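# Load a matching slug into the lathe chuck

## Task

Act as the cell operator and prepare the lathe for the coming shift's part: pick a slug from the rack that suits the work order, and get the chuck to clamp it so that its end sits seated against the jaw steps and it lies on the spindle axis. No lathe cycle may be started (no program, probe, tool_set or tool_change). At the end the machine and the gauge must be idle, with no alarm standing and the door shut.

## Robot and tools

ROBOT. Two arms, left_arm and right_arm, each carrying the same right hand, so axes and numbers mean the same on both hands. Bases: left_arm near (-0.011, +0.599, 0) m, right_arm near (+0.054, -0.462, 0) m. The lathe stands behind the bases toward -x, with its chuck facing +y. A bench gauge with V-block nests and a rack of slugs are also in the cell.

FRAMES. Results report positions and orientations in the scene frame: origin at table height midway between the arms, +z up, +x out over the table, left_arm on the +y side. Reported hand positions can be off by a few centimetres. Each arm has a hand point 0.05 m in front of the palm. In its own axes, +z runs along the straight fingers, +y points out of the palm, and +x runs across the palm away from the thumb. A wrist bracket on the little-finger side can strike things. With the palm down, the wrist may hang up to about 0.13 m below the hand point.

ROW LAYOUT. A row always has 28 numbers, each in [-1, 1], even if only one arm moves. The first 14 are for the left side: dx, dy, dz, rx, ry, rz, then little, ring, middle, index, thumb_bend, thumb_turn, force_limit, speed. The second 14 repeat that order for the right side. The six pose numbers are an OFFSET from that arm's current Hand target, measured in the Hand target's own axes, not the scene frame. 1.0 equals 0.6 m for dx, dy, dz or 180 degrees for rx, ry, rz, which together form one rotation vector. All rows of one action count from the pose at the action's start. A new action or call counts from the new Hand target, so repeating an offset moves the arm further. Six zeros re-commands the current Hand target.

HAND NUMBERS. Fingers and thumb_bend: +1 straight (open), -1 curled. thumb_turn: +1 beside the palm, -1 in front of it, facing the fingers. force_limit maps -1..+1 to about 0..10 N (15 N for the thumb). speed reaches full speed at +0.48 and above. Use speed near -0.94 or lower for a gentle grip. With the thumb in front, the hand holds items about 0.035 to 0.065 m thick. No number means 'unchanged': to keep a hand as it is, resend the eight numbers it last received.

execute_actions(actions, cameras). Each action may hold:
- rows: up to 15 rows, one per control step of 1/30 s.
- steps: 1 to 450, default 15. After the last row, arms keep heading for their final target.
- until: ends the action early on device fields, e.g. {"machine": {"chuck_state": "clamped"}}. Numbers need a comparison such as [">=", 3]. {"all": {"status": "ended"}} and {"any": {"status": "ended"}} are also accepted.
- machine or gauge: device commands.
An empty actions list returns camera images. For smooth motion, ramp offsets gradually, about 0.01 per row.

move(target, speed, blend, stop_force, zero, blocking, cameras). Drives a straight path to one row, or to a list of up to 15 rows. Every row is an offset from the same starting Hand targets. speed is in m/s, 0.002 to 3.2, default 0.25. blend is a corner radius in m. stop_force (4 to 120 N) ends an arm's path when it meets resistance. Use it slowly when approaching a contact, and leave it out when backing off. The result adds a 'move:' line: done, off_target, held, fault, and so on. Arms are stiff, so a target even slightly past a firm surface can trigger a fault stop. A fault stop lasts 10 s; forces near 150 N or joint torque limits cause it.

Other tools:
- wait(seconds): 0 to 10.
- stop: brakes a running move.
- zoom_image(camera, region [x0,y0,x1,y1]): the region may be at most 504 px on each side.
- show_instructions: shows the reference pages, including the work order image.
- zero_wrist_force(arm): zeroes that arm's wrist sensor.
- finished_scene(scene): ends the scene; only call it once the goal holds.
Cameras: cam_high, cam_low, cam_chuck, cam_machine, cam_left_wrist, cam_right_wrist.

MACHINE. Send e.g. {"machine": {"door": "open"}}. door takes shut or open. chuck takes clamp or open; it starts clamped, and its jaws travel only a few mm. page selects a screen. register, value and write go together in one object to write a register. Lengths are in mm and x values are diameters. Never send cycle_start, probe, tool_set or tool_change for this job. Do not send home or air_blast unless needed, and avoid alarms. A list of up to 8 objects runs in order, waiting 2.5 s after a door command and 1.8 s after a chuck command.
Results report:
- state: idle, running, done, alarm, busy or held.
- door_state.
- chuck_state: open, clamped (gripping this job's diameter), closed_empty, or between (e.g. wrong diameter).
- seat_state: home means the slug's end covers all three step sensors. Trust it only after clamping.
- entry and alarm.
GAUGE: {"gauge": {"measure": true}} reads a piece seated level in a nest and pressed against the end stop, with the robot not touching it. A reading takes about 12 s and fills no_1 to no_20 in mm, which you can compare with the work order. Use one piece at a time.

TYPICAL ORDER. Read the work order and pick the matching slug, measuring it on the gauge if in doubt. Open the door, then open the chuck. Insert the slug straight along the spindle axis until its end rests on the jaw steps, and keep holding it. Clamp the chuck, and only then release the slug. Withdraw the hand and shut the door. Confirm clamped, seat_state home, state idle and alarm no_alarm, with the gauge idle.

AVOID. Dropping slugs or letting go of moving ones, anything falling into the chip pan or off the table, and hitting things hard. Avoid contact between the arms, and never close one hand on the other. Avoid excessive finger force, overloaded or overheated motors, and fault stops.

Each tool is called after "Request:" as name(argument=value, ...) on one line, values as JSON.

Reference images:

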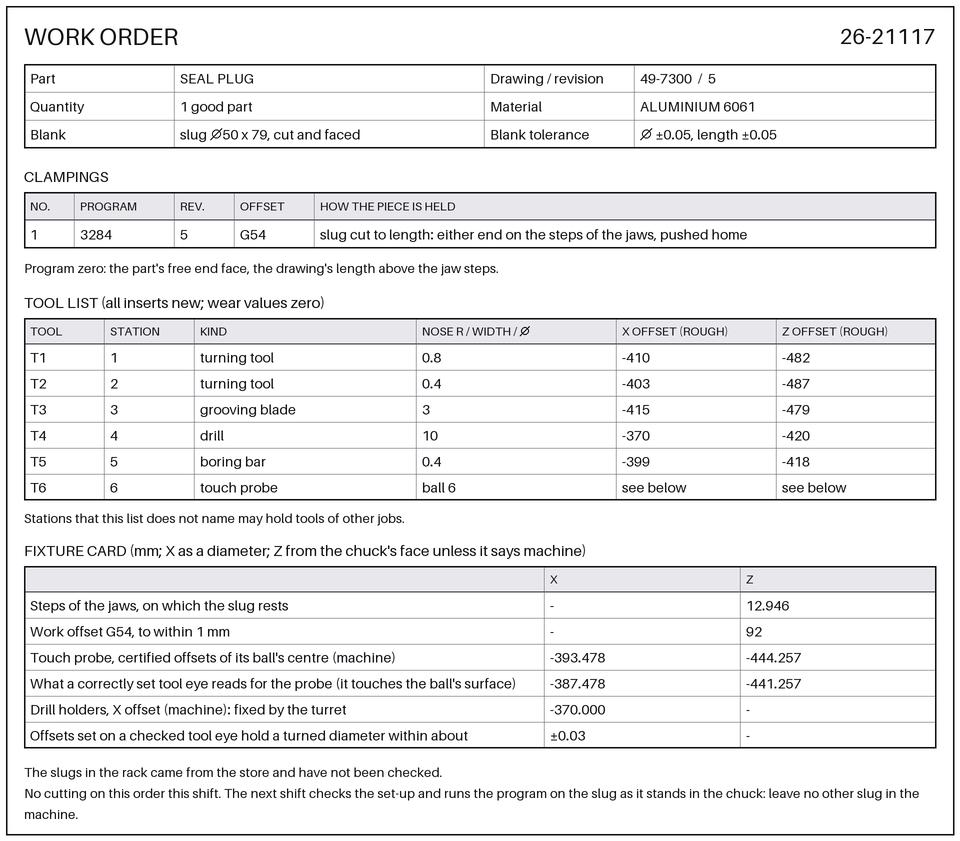

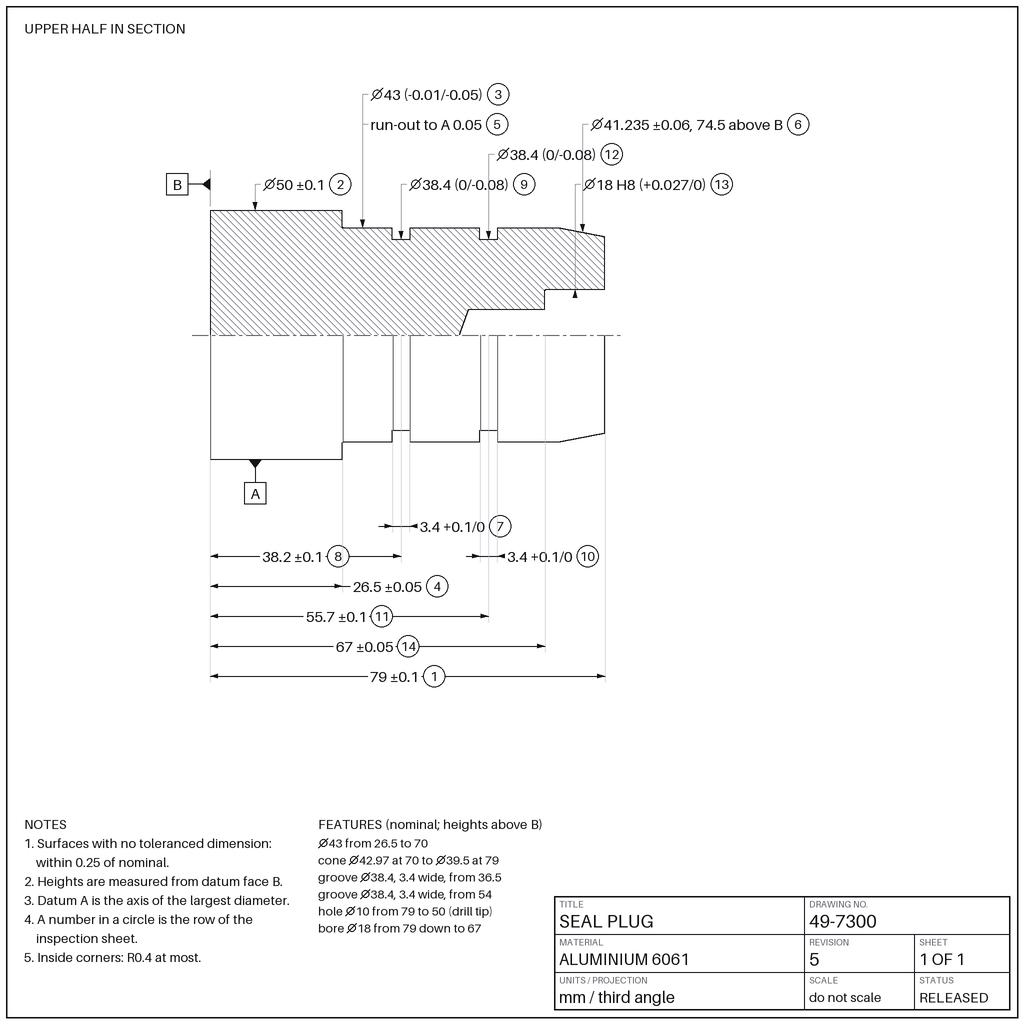

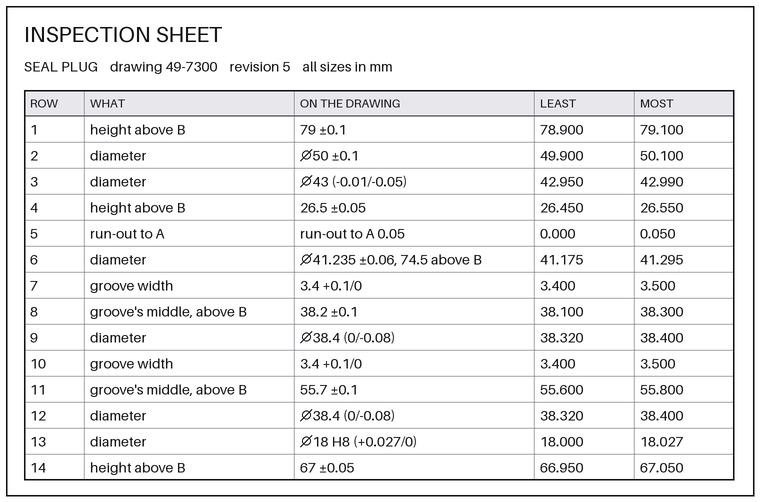

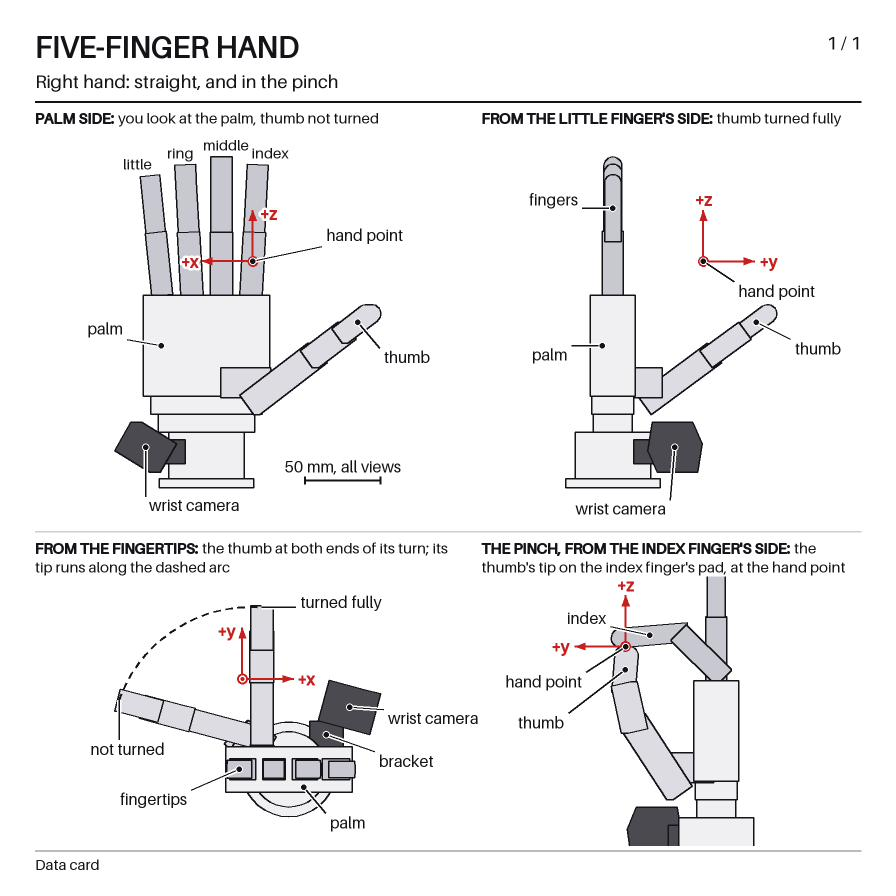

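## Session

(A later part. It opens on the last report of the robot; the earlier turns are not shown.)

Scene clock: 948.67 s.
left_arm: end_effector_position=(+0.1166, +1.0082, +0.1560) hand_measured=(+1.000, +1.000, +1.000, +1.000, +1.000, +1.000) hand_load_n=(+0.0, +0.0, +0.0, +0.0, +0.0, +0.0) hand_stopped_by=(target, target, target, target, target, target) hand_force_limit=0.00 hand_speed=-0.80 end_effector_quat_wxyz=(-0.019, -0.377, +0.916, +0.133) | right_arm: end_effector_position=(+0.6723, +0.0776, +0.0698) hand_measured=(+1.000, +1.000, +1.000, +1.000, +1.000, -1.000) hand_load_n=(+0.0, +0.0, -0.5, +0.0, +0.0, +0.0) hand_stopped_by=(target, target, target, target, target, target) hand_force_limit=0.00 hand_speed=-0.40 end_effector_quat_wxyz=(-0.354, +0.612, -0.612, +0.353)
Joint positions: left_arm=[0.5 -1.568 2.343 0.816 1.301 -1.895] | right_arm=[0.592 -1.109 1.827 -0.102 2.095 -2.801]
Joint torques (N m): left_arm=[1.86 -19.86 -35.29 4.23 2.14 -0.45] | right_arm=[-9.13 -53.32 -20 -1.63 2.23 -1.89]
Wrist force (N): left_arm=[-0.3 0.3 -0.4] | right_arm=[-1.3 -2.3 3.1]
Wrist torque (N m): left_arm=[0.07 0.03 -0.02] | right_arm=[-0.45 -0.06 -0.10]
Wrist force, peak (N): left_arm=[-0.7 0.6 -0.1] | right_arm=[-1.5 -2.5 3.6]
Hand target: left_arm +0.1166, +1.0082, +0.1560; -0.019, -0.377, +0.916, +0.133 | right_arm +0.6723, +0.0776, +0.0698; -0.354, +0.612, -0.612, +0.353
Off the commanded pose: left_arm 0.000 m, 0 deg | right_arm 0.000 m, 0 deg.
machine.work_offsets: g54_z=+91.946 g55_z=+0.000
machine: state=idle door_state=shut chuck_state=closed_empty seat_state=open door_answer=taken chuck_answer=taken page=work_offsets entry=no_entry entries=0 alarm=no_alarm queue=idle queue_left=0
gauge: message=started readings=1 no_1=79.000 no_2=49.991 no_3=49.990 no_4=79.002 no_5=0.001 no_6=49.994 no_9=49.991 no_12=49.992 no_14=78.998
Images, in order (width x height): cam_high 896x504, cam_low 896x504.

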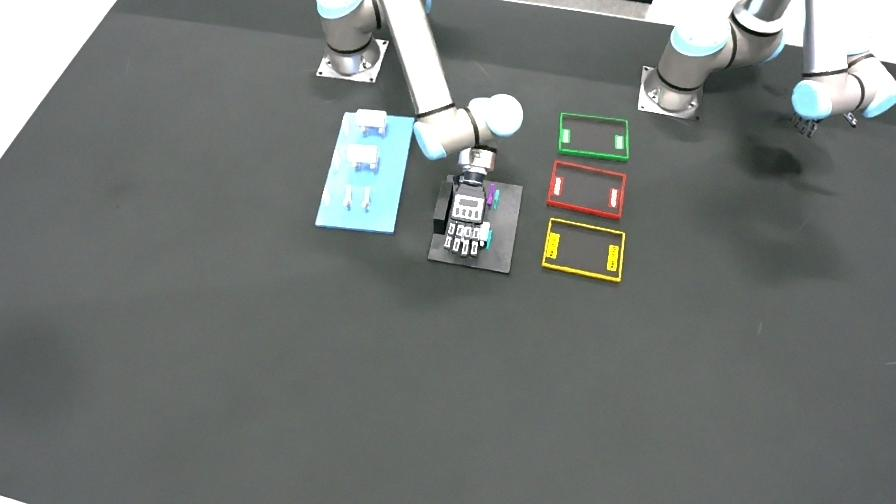

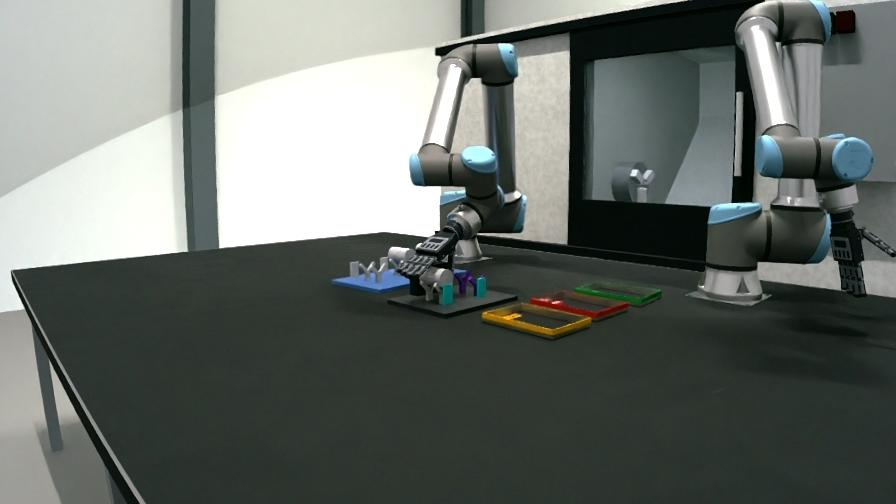

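Request:
move(target=[0,0,0,0,0,0,1,1,1,1,1,1,0,-0.8, 0.01,0.0214,0.0123,0,0,0,1,1,1,1,1,-1,0,-0.4], speed=0.04, stop_force=6)

Request:
move(target=[0,0,0,0,0,0,1,1,1,1,1,1,0,-0.8, 0,0,0,0,0,0,1,1,0,0,-0.1,-1,-0.6,-0.8], speed=0.03)

Request:
move(target=[0,0,0,0,0,0,1,1,1,1,1,1,0,-0.8, 0,0,0,0,0,0,1,1,-0.4,-0.4,-0.3,-1,0.2,-0.85], speed=0.03)

Request:
move(target=[0,0,0,0,0,0,1,1,1,1,1,1,0,-0.8, 0,-0.1155,-0.0667,0,0,0,1,1,-0.4,-0.4,-0.3,-1,0.2,-0.85], speed=0.1)

Request:
move(target=[0,0,0,0,0,0,1,1,1,1,1,1,0,-0.8, 0,0,0,0,0,0,1,1,-0.45,-0.45,-0.3,-1,0.0,-0.9], speed=0.03, cameras=["cam_high","cam_low","cam_right_wrist"])

Request:
zoom_image(camera="cam_low", region=[380, 200, 520, 340])

Request:
zoom_image(camera="cam_right_wrist", region=[200, 200, 450, 450])

Scene clock: 978.37 s.
left_arm: end_effector_position=(+0.1166, +1.0082, +0.1560) hand_measured=(+1.000, +1.000, +1.000, +1.000, +1.000, +1.000) hand_load_n=(+0.0, +0.0, +0.0, +0.0, +0.0, +0.0) hand_stopped_by=(target, target, target, target, target, target) hand_force_limit=0.00 hand_speed=-0.80 end_effector_quat_wxyz=(-0.019, -0.377, +0.916, +0.133) | right_arm: end_effector_position=(+0.6723, +0.0716, +0.0549) hand_measured=(+1.000, +1.000, +1.000, +1.000, +1.000, -1.000) hand_load_n=(+0.0, +0.0, +0.0, +0.0, +0.0, +0.0) hand_stopped_by=(target, target, target, target, target, target) hand_force_limit=0.00 hand_speed=-0.40 end_effector_quat_wxyz=(-0.354, +0.612, -0.612, +0.353)
Joint positions: left_arm=[0.5 -1.568 2.343 0.816 1.301 -1.895] | right_arm=[0.585 -1.099 1.845 -0.133 2.088 -2.806]
Joint torques (N m): left_arm=[0.72 -18.84 -35.05 4.2 1.96 -0.39] | right_arm=[10.71 -81.31 -36.74 2.79 1.81 2.2]
Wrist force (N): left_arm=[-0.2 0.5 -0.4] | right_arm=[-1.3 -2.2 3.4]
Wrist torque (N m): left_arm=[0.10 0.03 -0.02] | right_arm=[-0.45 -0.05 -0.10]
Wrist force, peak (N): left_arm=[-0.9 0.5 -0.1] | right_arm=[-1.6 -2.4 3.6]
Hand target: left_arm +0.1166, +1.0082, +0.1560; -0.019, -0.377, +0.916, +0.133 | right_arm +0.6723, +0.0716, +0.0550; -0.354, +0.612, -0.612, +0.353
Off the commanded pose: left_arm 0.000 m, 0 deg | right_arm 0.000 m, 0 deg.
machine.work_offsets: g54_z=+91.946 g55_z=+0.000
machine: state=idle door_state=shut chuck_state=closed_empty seat_state=open door_answer=taken chuck_answer=taken page=work_offsets entry=no_entry entries=0 alarm=no_alarm queue=idle queue_left=0
gauge: message=started readings=1 no_1=79.000 no_2=49.991 no_3=49.990 no_4=79.002 no_5=0.001 no_6=49.994 no_9=49.991 no_12=49.992 no_14=78.998
move: done

Scene clock: 981.20 s.
left_arm: end_effector_position=(+0.1166, +1.0082, +0.1560) hand_measured=(+1.000, +1.000, +1.000, +1.000, +1.000, +1.000) hand_load_n=(+0.0, +0.0, +0.0, +0.0, +0.0, +0.0) hand_stopped_by=(target, target, target, target, target, target) hand_force_limit=0.00 hand_speed=-0.80 end_effector_quat_wxyz=(-0.019, -0.377, +0.916, +0.133) | right_arm: end_effector_position=(+0.6723, +0.0716, +0.0550) hand_measured=(+1.000, +1.000, +0.282, +0.078, +0.270, -1.000) hand_load_n=(-0.5, +0.0, +2.5, +3.5, +4.5, +0.5) hand_stopped_by=(target, target, force, force, force, target) hand_force_limit=-0.60 hand_speed=-0.80 end_effector_quat_wxyz=(-0.354, +0.612, -0.612, +0.353)
Joint positions: left_arm=[0.5 -1.568 2.343 0.816 1.301 -1.895] | right_arm=[0.585 -1.099 1.845 -0.133 2.088 -2.806]
Joint torques (N m): left_arm=[1.81 -19.75 -35.19 4.4 2.03 -0.51] | right_arm=[10.05 -64.78 -12.33 2.11 1.71 2.3]
Wrist force (N): left_arm=[-0.4 0.7 0.0] | right_arm=[-2.6 -8.8 11.6]
Wrist torque (N m): left_arm=[0.11 0.04 -0.01] | right_arm=[-0.63 -0.11 -0.10]
Wrist force, peak (N): left_arm=[-0.6 0.6 -0.5] | right_arm=[-1.4 -11.4 12.6]
Hand target: left_arm +0.1166, +1.0082, +0.1560; -0.019, -0.377, +0.916, +0.133 | right_arm +0.6723, +0.0716, +0.0550; -0.354, +0.612, -0.612, +0.353
Off the commanded pose: left_arm 0.000 m, 0 deg | right_arm 0.000 m, 0 deg.
machine.work_offsets: g54_z=+91.946 g55_z=+0.000
machine: state=idle door_state=shut chuck_state=closed_empty seat_state=open door_answer=taken chuck_answer=taken page=work_offsets entry=no_entry entries=0 alarm=no_alarm queue=idle queue_left=0
gauge: message=started readings=1 no_1=79.000 no_2=49.991 no_3=49.990 no_4=79.002 no_5=0.001 no_6=49.994 no_9=49.991 no_12=49.992 no_14=78.998
move: done

Scene clock: 981.70 s.
left_arm: end_effector_position=(+0.1166, +1.0082, +0.1560) hand_measured=(+1.000, +1.000, +1.000, +1.000, +1.000, +1.000) hand_load_n=(+0.0, -0.5, +0.0, +0.0, +0.0, +0.0) hand_stopped_by=(target, target, target, target, target, target) hand_force_limit=0.00 hand_speed=-0.80 end_effector_quat_wxyz=(-0.019, -0.377, +0.916, +0.133) | right_arm: end_effector_position=(+0.6723, +0.0716, +0.0550) hand_measured=(+1.000, +1.000, +0.258, +0.068, +0.258, -1.000) hand_load_n=(+0.0, +0.0, +9.0, +6.5, +9.0, +0.5) hand_stopped_by=(target, target, force, force, force, target) hand_force_limit=0.20 hand_speed=-0.85 end_effector_quat_wxyz=(-0.354, +0.612, -0.612, +0.353)
Joint positions: left_arm=[0.5 -1.568 2.343 0.816 1.301 -1.895] | right_arm=[0.585 -1.099 1.845 -0.133 2.088 -2.806]
Joint torques (N m): left_arm=[1.07 -19.74 -35.5 4.07 2.17 -0.55] | right_arm=[9.95 -61.86 -12.13 3.78 1.77 2.16]
Wrist force (N): left_arm=[-0.2 0.4 -0.3] | right_arm=[-3.0 -11.3 20.4]
Wrist torque (N m): left_arm=[0.09 0.02 -0.01] | right_arm=[-0.64 -0.24 -0.19]
Wrist force, peak (N): left_arm=[-0.3 0.8 -0.3] | right_arm=[-2.8 -13.2 19.8]
Hand target: left_arm +0.1166, +1.0082, +0.1560; -0.019, -0.377, +0.916, +0.133 | right_arm +0.6723, +0.0716, +0.0550; -0.354, +0.612, -0.612, +0.353
Off the commanded pose: left_arm 0.000 m, 0 deg | right_arm 0.000 m, 0 deg.
machine.work_offsets: g54_z=+91.946 g55_z=+0.000
machine: state=idle door_state=shut chuck_state=closed_empty seat_state=open door_answer=taken chuck_answer=taken page=work_offsets entry=no_entry entries=0 alarm=no_alarm queue=idle queue_left=0
gauge: message=started readings=1 no_1=79.000 no_2=49.991 no_3=49.990 no_4=79.002 no_5=0.001 no_6=49.994 no_9=49.991 no_12=49.992 no_14=78.998
move: done

Scene clock: 982.90 s.
left_arm: end_effector_position=(+0.1166, +1.0082, +0.1560) hand_measured=(+1.000, +1.000, +1.000, +1.000, +1.000, +1.000) hand_load_n=(+0.0, +0.0, +0.0, +0.0, +0.0, +0.0) hand_stopped_by=(target, target, target, target, target, target) hand_force_limit=0.00 hand_speed=-0.80 end_effector_quat_wxyz=(-0.019, -0.377, +0.916, +0.133) | right_arm: end_effector_position=(+0.6723, +0.0716, +0.1350) hand_measured=(+1.000, +1.000, +0.256, +0.068, +0.258, -1.000) hand_load_n=(+0.0, +0.0, +0.0, +4.5, +9.5, -2.0) hand_stopped_by=(target, target, force, force, force, target) hand_force_limit=0.20 hand_speed=-0.85 end_effector_quat_wxyz=(-0.354, +0.612, -0.612, +0.353)
Joint positions: left_arm=[0.5 -1.568 2.343 0.816 1.301 -1.895] | right_arm=[0.585 -1.184 1.798 -0.001 2.088 -2.806]
Joint torques (N m): left_arm=[1.84 -19.73 -35.1 4.37 2.23 -0.68] | right_arm=[-4.2 -66.89 -25.48 0.34 -0.9 -0.42]
Wrist force (N): left_arm=[-0.4 0.5 0.0] | right_arm=[-1.3 0.7 5.6]
Wrist torque (N m): left_arm=[0.08 0.05 -0.03] | right_arm=[-0.56 -0.07 -0.11]
Wrist force, peak (N): left_arm=[-0.4 0.6 -0.4] | right_arm=[-3.2 -8.2 21.9]
Hand target: left_arm +0.1166, +1.0082, +0.1560; -0.019, -0.377, +0.916, +0.133 | right_arm +0.6723, +0.0716, +0.1350; -0.354, +0.612, -0.612, +0.353
Off the commanded pose: left_arm 0.000 m, 0 deg | right_arm 0.000 m, 0 deg.
machine.work_offsets: g54_z=+91.946 g55_z=+0.000
machine: state=idle door_state=shut chuck_state=closed_empty seat_state=open door_answer=taken chuck_answer=taken page=work_offsets entry=no_entry entries=0 alarm=no_alarm queue=idle queue_left=0
gauge: message=started readings=1 no_1=79.000 no_2=49.991 no_3=49.990 no_4=79.002 no_5=0.001 no_6=49.994 no_9=49.991 no_12=49.992 no_14=78.998
move: done

Scene clock: 983.90 s.
left_arm: end_effector_position=(+0.1166, +1.0082, +0.1560) hand_measured=(+1.000, +1.000, +1.000, +1.000, +1.000, +1.000) hand_load_n=(+0.0, +0.0, +0.0, +0.0, +0.0, -0.5) hand_stopped_by=(target, target, target, target, target, target) hand_force_limit=0.00 hand_speed=-0.80 end_effector_quat_wxyz=(-0.019, -0.377, +0.916, +0.133) | right_arm: end_effector_position=(+0.6723, +0.0716, +0.1350) hand_measured=(+1.000, +1.000, +0.054, +0.060, +0.258, -1.000) hand_load_n=(+0.0, +0.0, +5.5, +2.0, +13.5, +2.5) hand_stopped_by=(target, target, force, force, force, target) hand_force_limit=0.00 hand_speed=-0.90 end_effector_quat_wxyz=(-0.354, +0.612, -0.612, +0.353)
Joint positions: left_arm=[0.5 -1.568 2.343 0.816 1.301 -1.895] | right_arm=[0.585 -1.184 1.798 -0.001 2.088 -2.806]
Joint torques (N m): left_arm=[1.34 -20.55 -35.13 4.27 2.13 -0.5] | right_arm=[-10.2 -57.99 -25.24 2.15 -1.85 2.1]
Wrist force (N): left_arm=[-0.2 0.4 0.0] | right_arm=[-1.5 0.5 5.7]
Wrist torque (N m): left_arm=[0.07 0.01 -0.01] | right_arm=[-0.58 -0.04 -0.13]
Wrist force, peak (N): left_arm=[-0.3 0.6 -0.3] | right_arm=[-1.8 0.9 5.9]
Hand target: left_arm +0.1166, +1.0082, +0.1560; -0.019, -0.377, +0.916, +0.133 | right_arm +0.6723, +0.0716, +0.1350; -0.354, +0.612, -0.612, +0.353
Off the commanded pose: left_arm 0.000 m, 0 deg | right_arm 0.000 m, 0 deg.
machine.work_offsets: g54_z=+91.946 g55_z=+0.000
machine: state=idle door_state=shut chuck_state=closed_empty seat_state=open door_answer=taken chuck_answer=taken page=work_offsets entry=no_entry entries=0 alarm=no_alarm queue=idle queue_left=0
gauge: message=started readings=1 no_1=79.000 no_2=49.991 no_3=49.990 no_4=79.002 no_5=0.001 no_6=49.994 no_9=49.991 no_12=49.992 no_14=78.998
move: done
Images, in order (width x height): cam_high 896x504, cam_low 896x504, cam_right_wrist 616x616.

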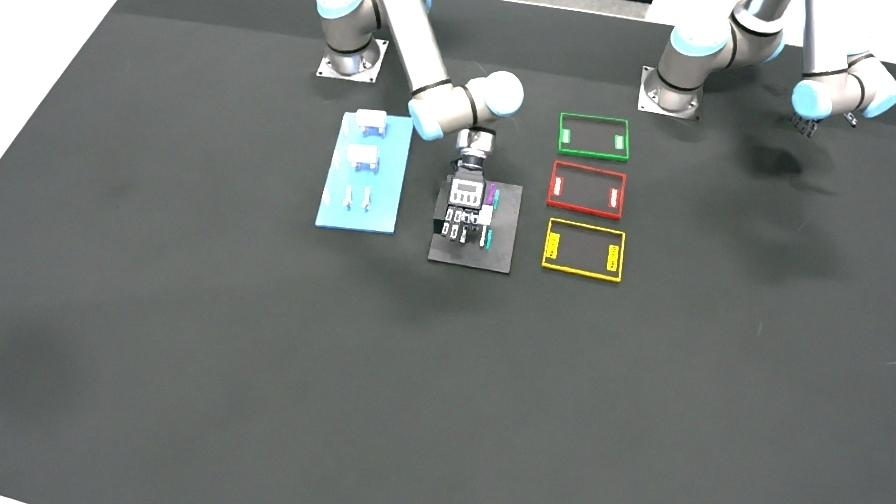

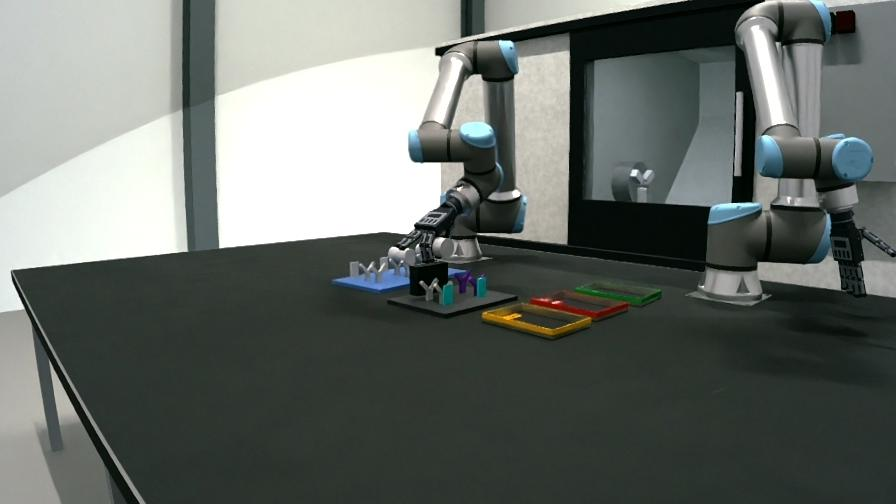

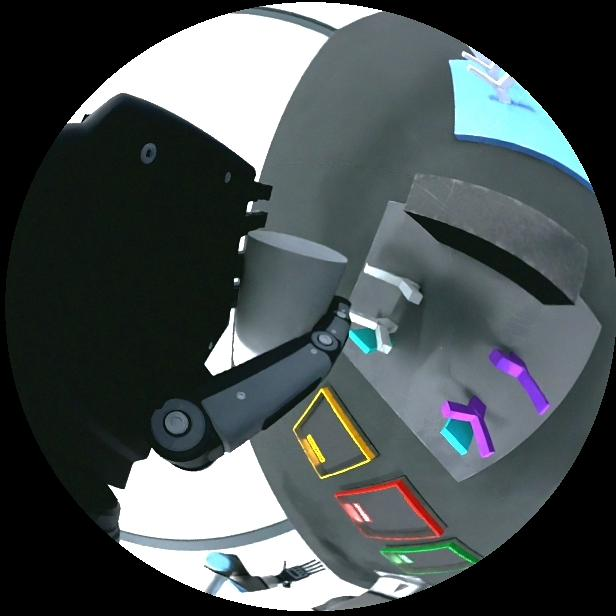

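Scaled by 3.600 from the camera's 896x504 image, which has a finer 1280x720 frame.

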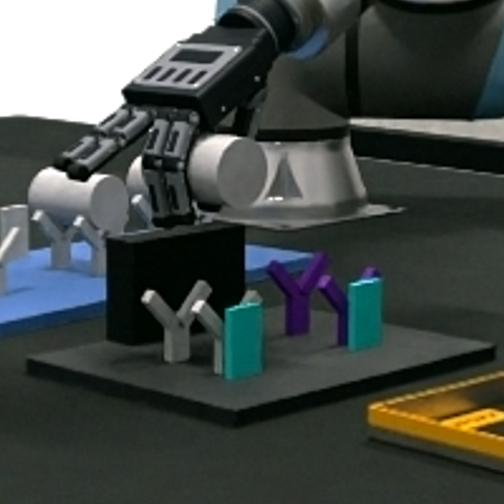

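Scaled by 2.016 from the camera's 616x616 image, which has a finer 880x880 frame.

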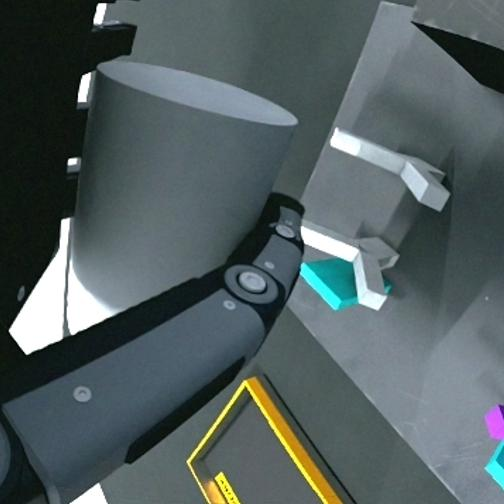

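Request:
execute_actions(actions=[{"machine":[{"door":"open"},{"chuck":"open"}],"steps":150,"until":{"machine":{"chuck_state":"open","door_state":"open"}}}], cameras=["cam_chuck","cam_machine","cam_low"])

Request:
zoom_image(camera="cam_machine", region=[290, 140, 490, 300])

Request:
zoom_image(camera="cam_low", region=[560, 120, 760, 260])

Scene clock: 997.77 s.
left_arm: end_effector_position=(+0.1166, +1.0082, +0.1560) hand_measured=(+1.000, +1.000, +1.000, +1.000, +1.000, +1.000) hand_load_n=(+0.0, +0.0, +0.0, +0.0, +0.0, +0.0) hand_stopped_by=(target, target, target, target, target, target) hand_force_limit=0.00 hand_speed=-0.80 end_effector_quat_wxyz=(-0.019, -0.377, +0.916, +0.133) | right_arm: end_effector_position=(+0.6723, +0.0716, +0.1350) hand_measured=(+1.000, +1.000, +0.054, +0.060, +0.258, -1.000) hand_load_n=(+0.0, +0.0, +5.5, +2.0, +13.5, +2.0) hand_stopped_by=(target, target, force, force, force, target) hand_force_limit=0.00 hand_speed=-0.90 end_effector_quat_wxyz=(-0.354, +0.612, -0.612, +0.353)
Joint positions: left_arm=[0.5 -1.568 2.343 0.816 1.301 -1.895] | right_arm=[0.585 -1.184 1.798 -0.001 2.088 -2.806]
Joint torques (N m): left_arm=[1.27 -20.42 -35.5 4.3 2.11 -0.46] | right_arm=[-9.39 -55.28 -27.95 -0.4 -1.48 2.03]
Wrist force (N): left_arm=[-0.4 0.4 0.0] | right_arm=[-1.6 0.6 5.6]
Wrist torque (N m): left_arm=[0.08 0.05 -0.02] | right_arm=[-0.55 -0.03 -0.13]
Wrist force, peak (N): left_arm=[-1.0 0.5 0.0] | right_arm=[-1.7 0.6 6.0]
Hand target: left_arm +0.1166, +1.0082, +0.1560; -0.019, -0.377, +0.916, +0.133 | right_arm +0.6723, +0.0716, +0.1350; -0.354, +0.612, -0.612, +0.353
Off the commanded pose: left_arm 0.000 m, 0 deg | right_arm 0.000 m, 0 deg.
machine.work_offsets: g54_z=+91.946 g55_z=+0.000
machine: state=idle door_state=open chuck_state=open seat_state=open door_answer=taken chuck_answer=taken page=work_offsets entry=no_entry entries=0 alarm=no_alarm queue=running queue_left=0
gauge: message=started readings=1 no_1=79.000 no_2=49.991 no_3=49.990 no_4=79.002 no_5=0.001 no_6=49.994 no_9=49.991 no_12=49.992 no_14=78.998
Images, in order (width x height): cam_low 896x504, cam_chuck 896x504, cam_machine 896x504.

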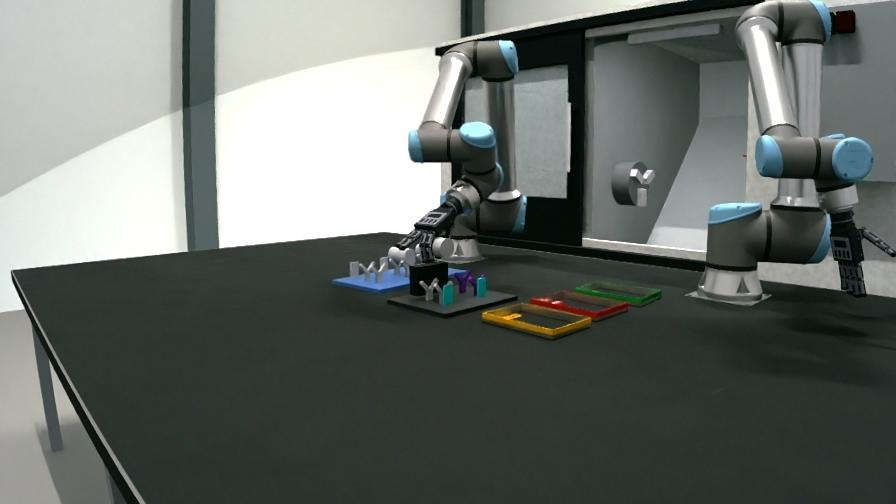

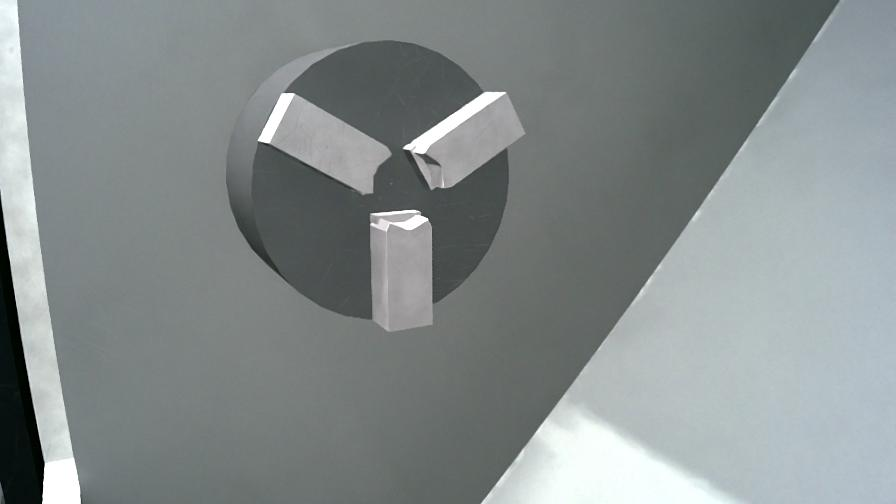

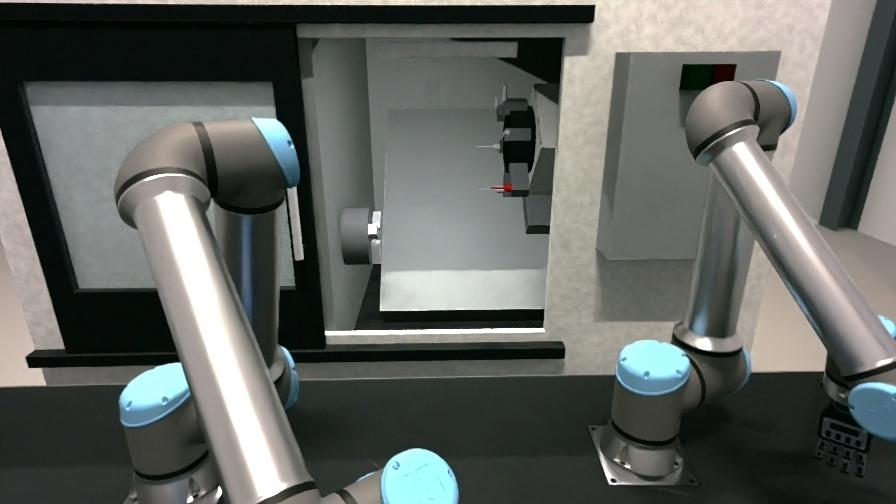

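Scaled by 2.520 from the camera's 896x504 image, which has a finer 1280x720 frame.

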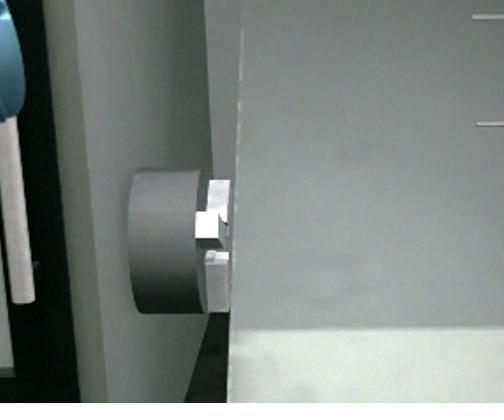

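Scaled by 2.520 from the camera's 896x504 image, which has a finer 1280x720 frame.

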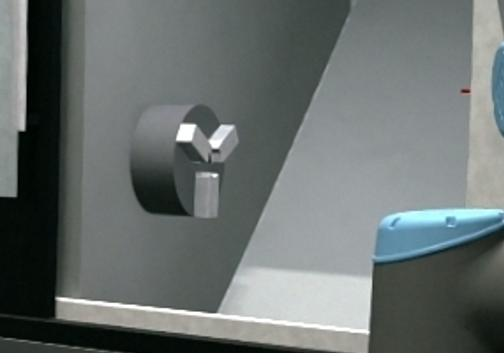

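Request:
move(target=[0,0,0,0,0,0,1,1,1,1,1,1,0,-0.8, 0.0367,-0.1975,-0.5413,0,-0.2165,-0.125,1,1,-0.45,-0.45,-0.3,-1,0.0,-0.9], speed=0.2, cameras=["cam_machine","cam_high"])

Scene clock: 1056.50 s.
left_arm: end_effector_position=(+0.1166, +1.0082, +0.1560) hand_measured=(+1.000, +1.000, +1.000, +1.000, +1.000, +1.000) hand_load_n=(+0.0, +0.0, +0.0, +0.0, +0.0, +0.0) hand_stopped_by=(target, target, target, target, target, target) hand_force_limit=0.00 hand_speed=-0.80 end_effector_quat_wxyz=(-0.019, -0.377, +0.916, +0.133) | right_arm: end_effector_position=(+0.4504, +0.0495, +0.4000) hand_measured=(+1.000, +1.000, +0.054, +0.060, +0.258, -1.000) hand_load_n=(+0.0, -0.5, +5.5, +2.0, +13.5, +2.0) hand_stopped_by=(target, target, force, force, force, target) hand_force_limit=0.00 hand_speed=-0.90 end_effector_quat_wxyz=(-0.462, +0.800, -0.332, +0.191)
Joint positions: left_arm=[0.5 -1.568 2.343 0.816 1.301 -1.895] | right_arm=[0.472 -1.724 1.896 0.37 1.321 -3.289]
Joint torques (N m): left_arm=[0.48 -19.56 -35.19 4.4 1.95 -0.57] | right_arm=[6.86 -41.4 -34.62 1.37 -2.42 -2.59]
Wrist force (N): left_arm=[-0.2 0.4 0.0] | right_arm=[-1.9 0.9 5.6]
Wrist torque (N m): left_arm=[0.08 0.02 -0.01] | right_arm=[-0.51 0.05 0.18]
Wrist force, peak (N): left_arm=[-0.7 0.8 -0.3] | right_arm=[-2.0 1.9 8.0]
Hand target: left_arm +0.1166, +1.0082, +0.1560; -0.019, -0.377, +0.916, +0.133 | right_arm +0.4503, +0.0495, +0.4000; -0.462, +0.800, -0.331, +0.191
Off the commanded pose: left_arm 0.000 m, 0 deg | right_arm 0.000 m, 0 deg.
machine.work_offsets: g54_z=+91.946 g55_z=+0.000
machine: state=idle door_state=open chuck_state=open seat_state=open door_answer=taken chuck_answer=taken page=work_offsets entry=no_entry entries=0 alarm=no_alarm queue=done queue_left=0
gauge: message=started readings=1 no_1=79.000 no_2=49.991 no_3=49.990 no_4=79.002 no_5=0.001 no_6=49.994 no_9=49.991 no_12=49.992 no_14=78.998
move: done
Images, in order (width x height): cam_high 896x504, cam_machine 896x504.

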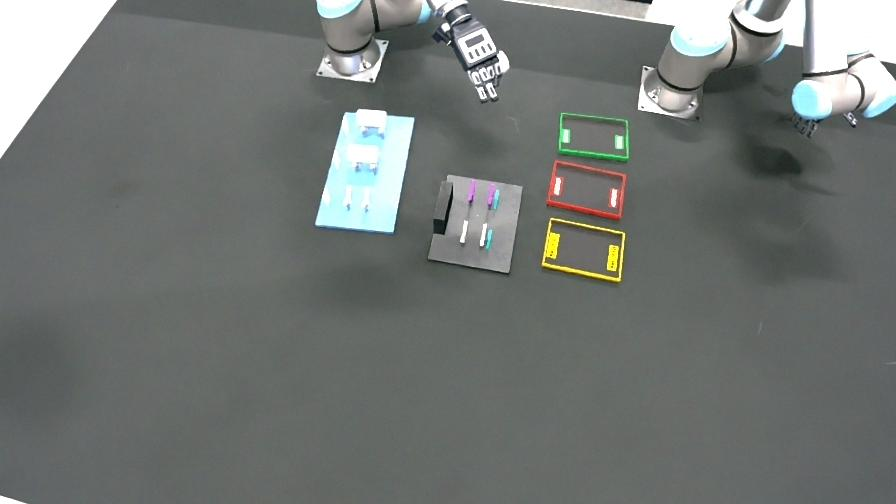

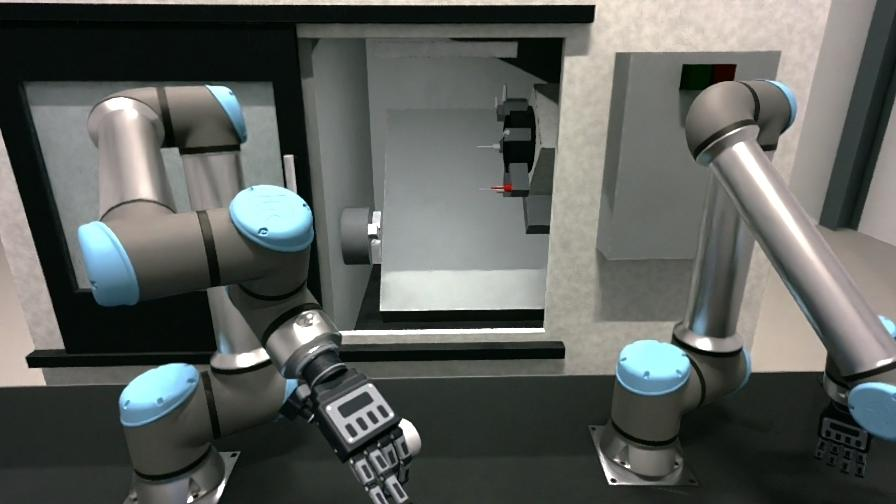

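Request:
move(target=[0,0,0,0,0,0,1,1,1,1,1,1,0,-0.8, -0.4714,0.148,-0.3229,0,-0.2887,-0.1667,1,1,-0.45,-0.45,-0.3,-1,0.0,-0.9], speed=0.25, cameras=["cam_machine","cam_high"])

Scene clock: 1069.03 s.
left_arm: end_effector_position=(+0.1166, +1.0082, +0.1560) hand_measured=(+1.000, +1.000, +1.000, +1.000, +1.000, +1.000) hand_load_n=(+0.0, +0.0, +0.0, +0.0, +0.0, +0.0) hand_stopped_by=(target, target, target, target, target, target) hand_force_limit=0.00 hand_speed=-0.80 end_effector_quat_wxyz=(-0.019, -0.377, +0.916, +0.133) | right_arm: end_effector_position=(+0.1004, +0.0995, +0.4200) hand_measured=(+1.000, +1.000, +0.054, +0.060, +0.258, -1.000) hand_load_n=(+0.0, +0.0, +5.5, +2.5, +13.5, +2.0) hand_stopped_by=(target, target, force, force, force, target) hand_force_limit=0.00 hand_speed=-0.90 end_effector_quat_wxyz=(-0.496, +0.859, +0.113, -0.065)
Joint positions: left_arm=[0.5 -1.568 2.343 0.816 1.301 -1.895] | right_arm=[0.763 -1.763 1.935 0.684 0.723 -3.854]
Joint torques (N m): left_arm=[2.14 -19.47 -35.33 4.31 2.08 -0.57] | right_arm=[11.63 -29.89 -30.5 1.67 -1.49 -2.29]
Wrist force (N): left_arm=[-0.3 0.3 0.0] | right_arm=[-1.7 0.6 5.7]
Wrist torque (N m): left_arm=[0.06 0.03 -0.02] | right_arm=[-0.56 0.02 0.18]
Wrist force, peak (N): left_arm=[-0.4 0.8 -0.4] | right_arm=[-3.5 0.0 6.7]
Hand target: left_arm +0.1166, +1.0082, +0.1560; -0.019, -0.377, +0.916, +0.133 | right_arm +0.1002, +0.0995, +0.4200; -0.496, +0.859, +0.113, -0.065
Off the commanded pose: left_arm 0.000 m, 0 deg | right_arm 0.000 m, 0 deg.
machine.work_offsets: g54_z=+91.946 g55_z=+0.000
machine: state=idle door_state=open chuck_state=open seat_state=open door_answer=taken chuck_answer=taken page=work_offsets entry=no_entry entries=0 alarm=no_alarm queue=done queue_left=0
gauge: message=started readings=1 no_1=79.000 no_2=49.991 no_3=49.990 no_4=79.002 no_5=0.001 no_6=49.994 no_9=49.991 no_12=49.992 no_14=78.998
move: done
Images, in order (width x height): cam_high 896x504, cam_machine 896x504.

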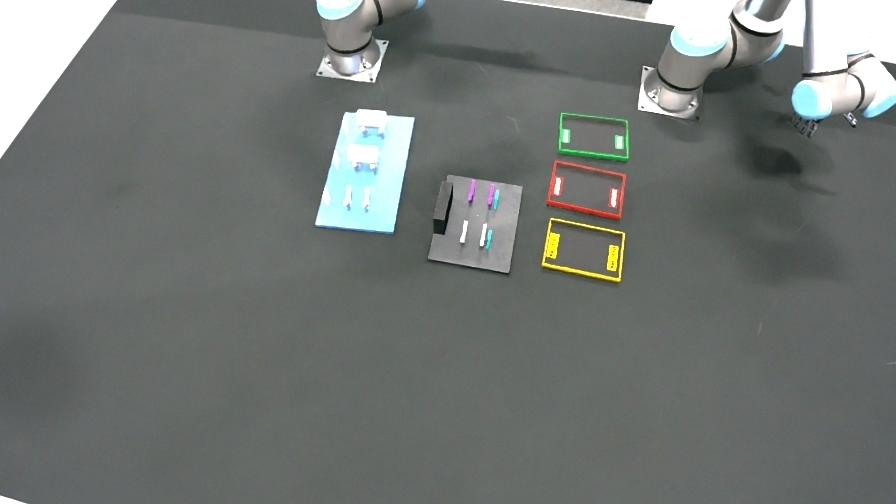

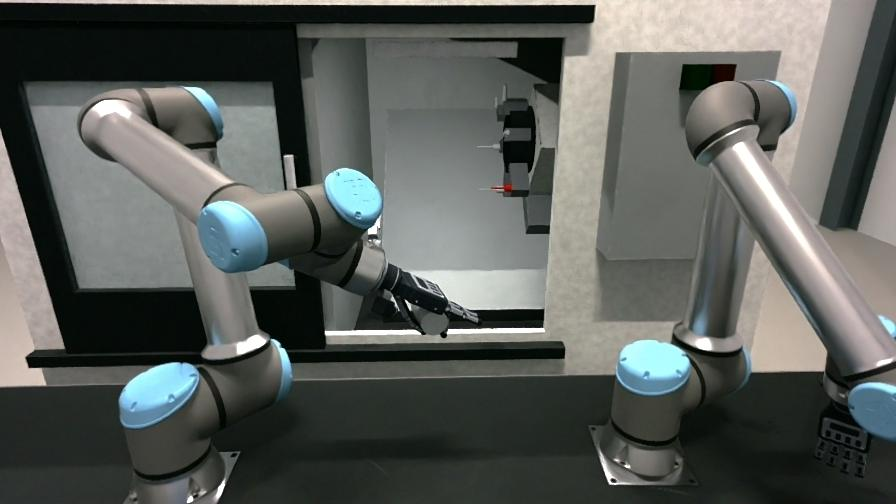

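Request:
move(target=[0,0,0,0,0,0,1,1,1,1,1,1,0,-0.8, -0.3938,-0.1134,0.0962,0,-0.2165,-0.125,1,1,-0.45,-0.45,-0.3,-1,0.0,-0.9], speed=0.25, cameras=["cam_machine","cam_low","cam_right_wrist"])

Scene clock: 1087.67 s.
left_arm: end_effector_position=(+0.1166, +1.0082, +0.1560) hand_measured=(+1.000, +1.000, +1.000, +1.000, +1.000, +1.000) hand_load_n=(+0.0, +0.0, +0.0, +0.0, +0.0, +0.0) hand_stopped_by=(target, target, target, target, target, target) hand_force_limit=0.00 hand_speed=-0.80 end_effector_quat_wxyz=(-0.019, -0.377, +0.916, +0.133) | right_arm: end_effector_position=(-0.1497, +0.1195, +0.4501) hand_measured=(+1.000, +1.000, +0.054, +0.060, +0.258, -1.000) hand_load_n=(+0.0, +0.0, +5.5, +2.0, +13.5, +2.0) hand_stopped_by=(target, target, force, force, force, target) hand_force_limit=0.00 hand_speed=-0.90 end_effector_quat_wxyz=(-0.433, +0.750, +0.433, -0.250)
Joint positions: left_arm=[0.5 -1.568 2.343 0.816 1.301 -1.895] | right_arm=[1.225 -1.521 1.728 1.03 0.557 -4.325]
Joint torques (N m): left_arm=[0.56 -20.02 -35.23 4.35 2.3 -0.39] | right_arm=[10.83 -31.59 -38.17 5.11 -0.11 -2.48]
Wrist force (N): left_arm=[-0.5 0.3 0.1] | right_arm=[-1.6 0.9 5.6]
Wrist torque (N m): left_arm=[0.05 0.05 -0.03] | right_arm=[-0.51 0.03 0.21]
Wrist force, peak (N): left_arm=[-0.7 0.8 0.1] | right_arm=[-2.7 -0.5 7.9]
Hand target: left_arm +0.1166, +1.0082, +0.1560; -0.019, -0.377, +0.916, +0.133 | right_arm -0.1497, +0.1194, +0.4500; -0.433, +0.750, +0.433, -0.250
Off the commanded pose: left_arm 0.000 m, 0 deg | right_arm 0.000 m, 0 deg.
machine.work_offsets: g54_z=+91.946 g55_z=+0.000
machine: state=idle door_state=open chuck_state=open seat_state=open door_answer=taken chuck_answer=taken page=work_offsets entry=no_entry entries=0 alarm=no_alarm queue=done queue_left=0
gauge: message=started readings=1 no_1=79.000 no_2=49.991 no_3=49.990 no_4=79.002 no_5=0.001 no_6=49.994 no_9=49.991 no_12=49.992 no_14=78.998
move: done
Images, in order (width x height): cam_low 896x504, cam_machine 896x504, cam_right_wrist 616x616.

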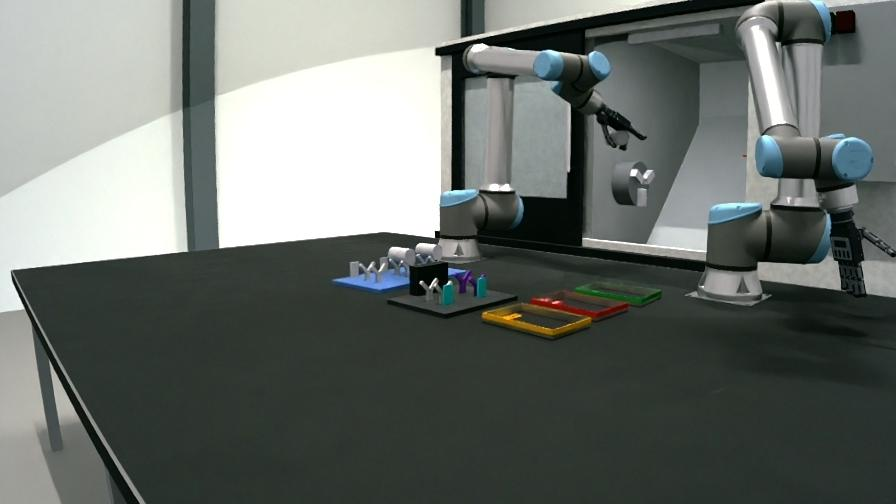

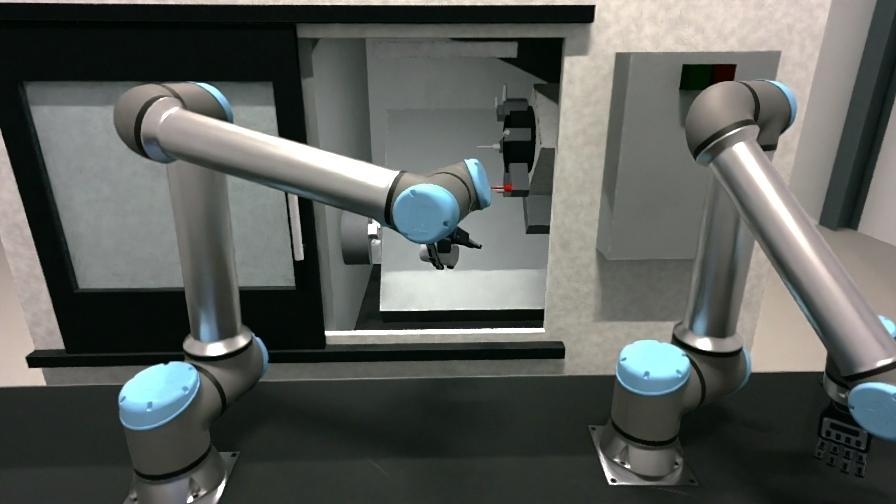

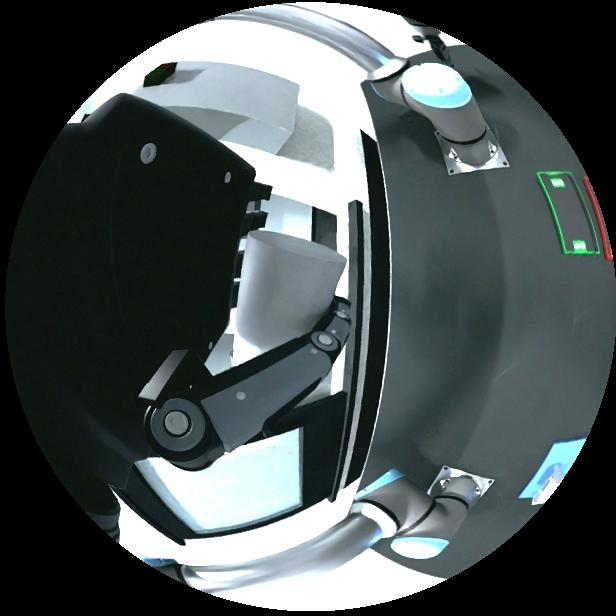

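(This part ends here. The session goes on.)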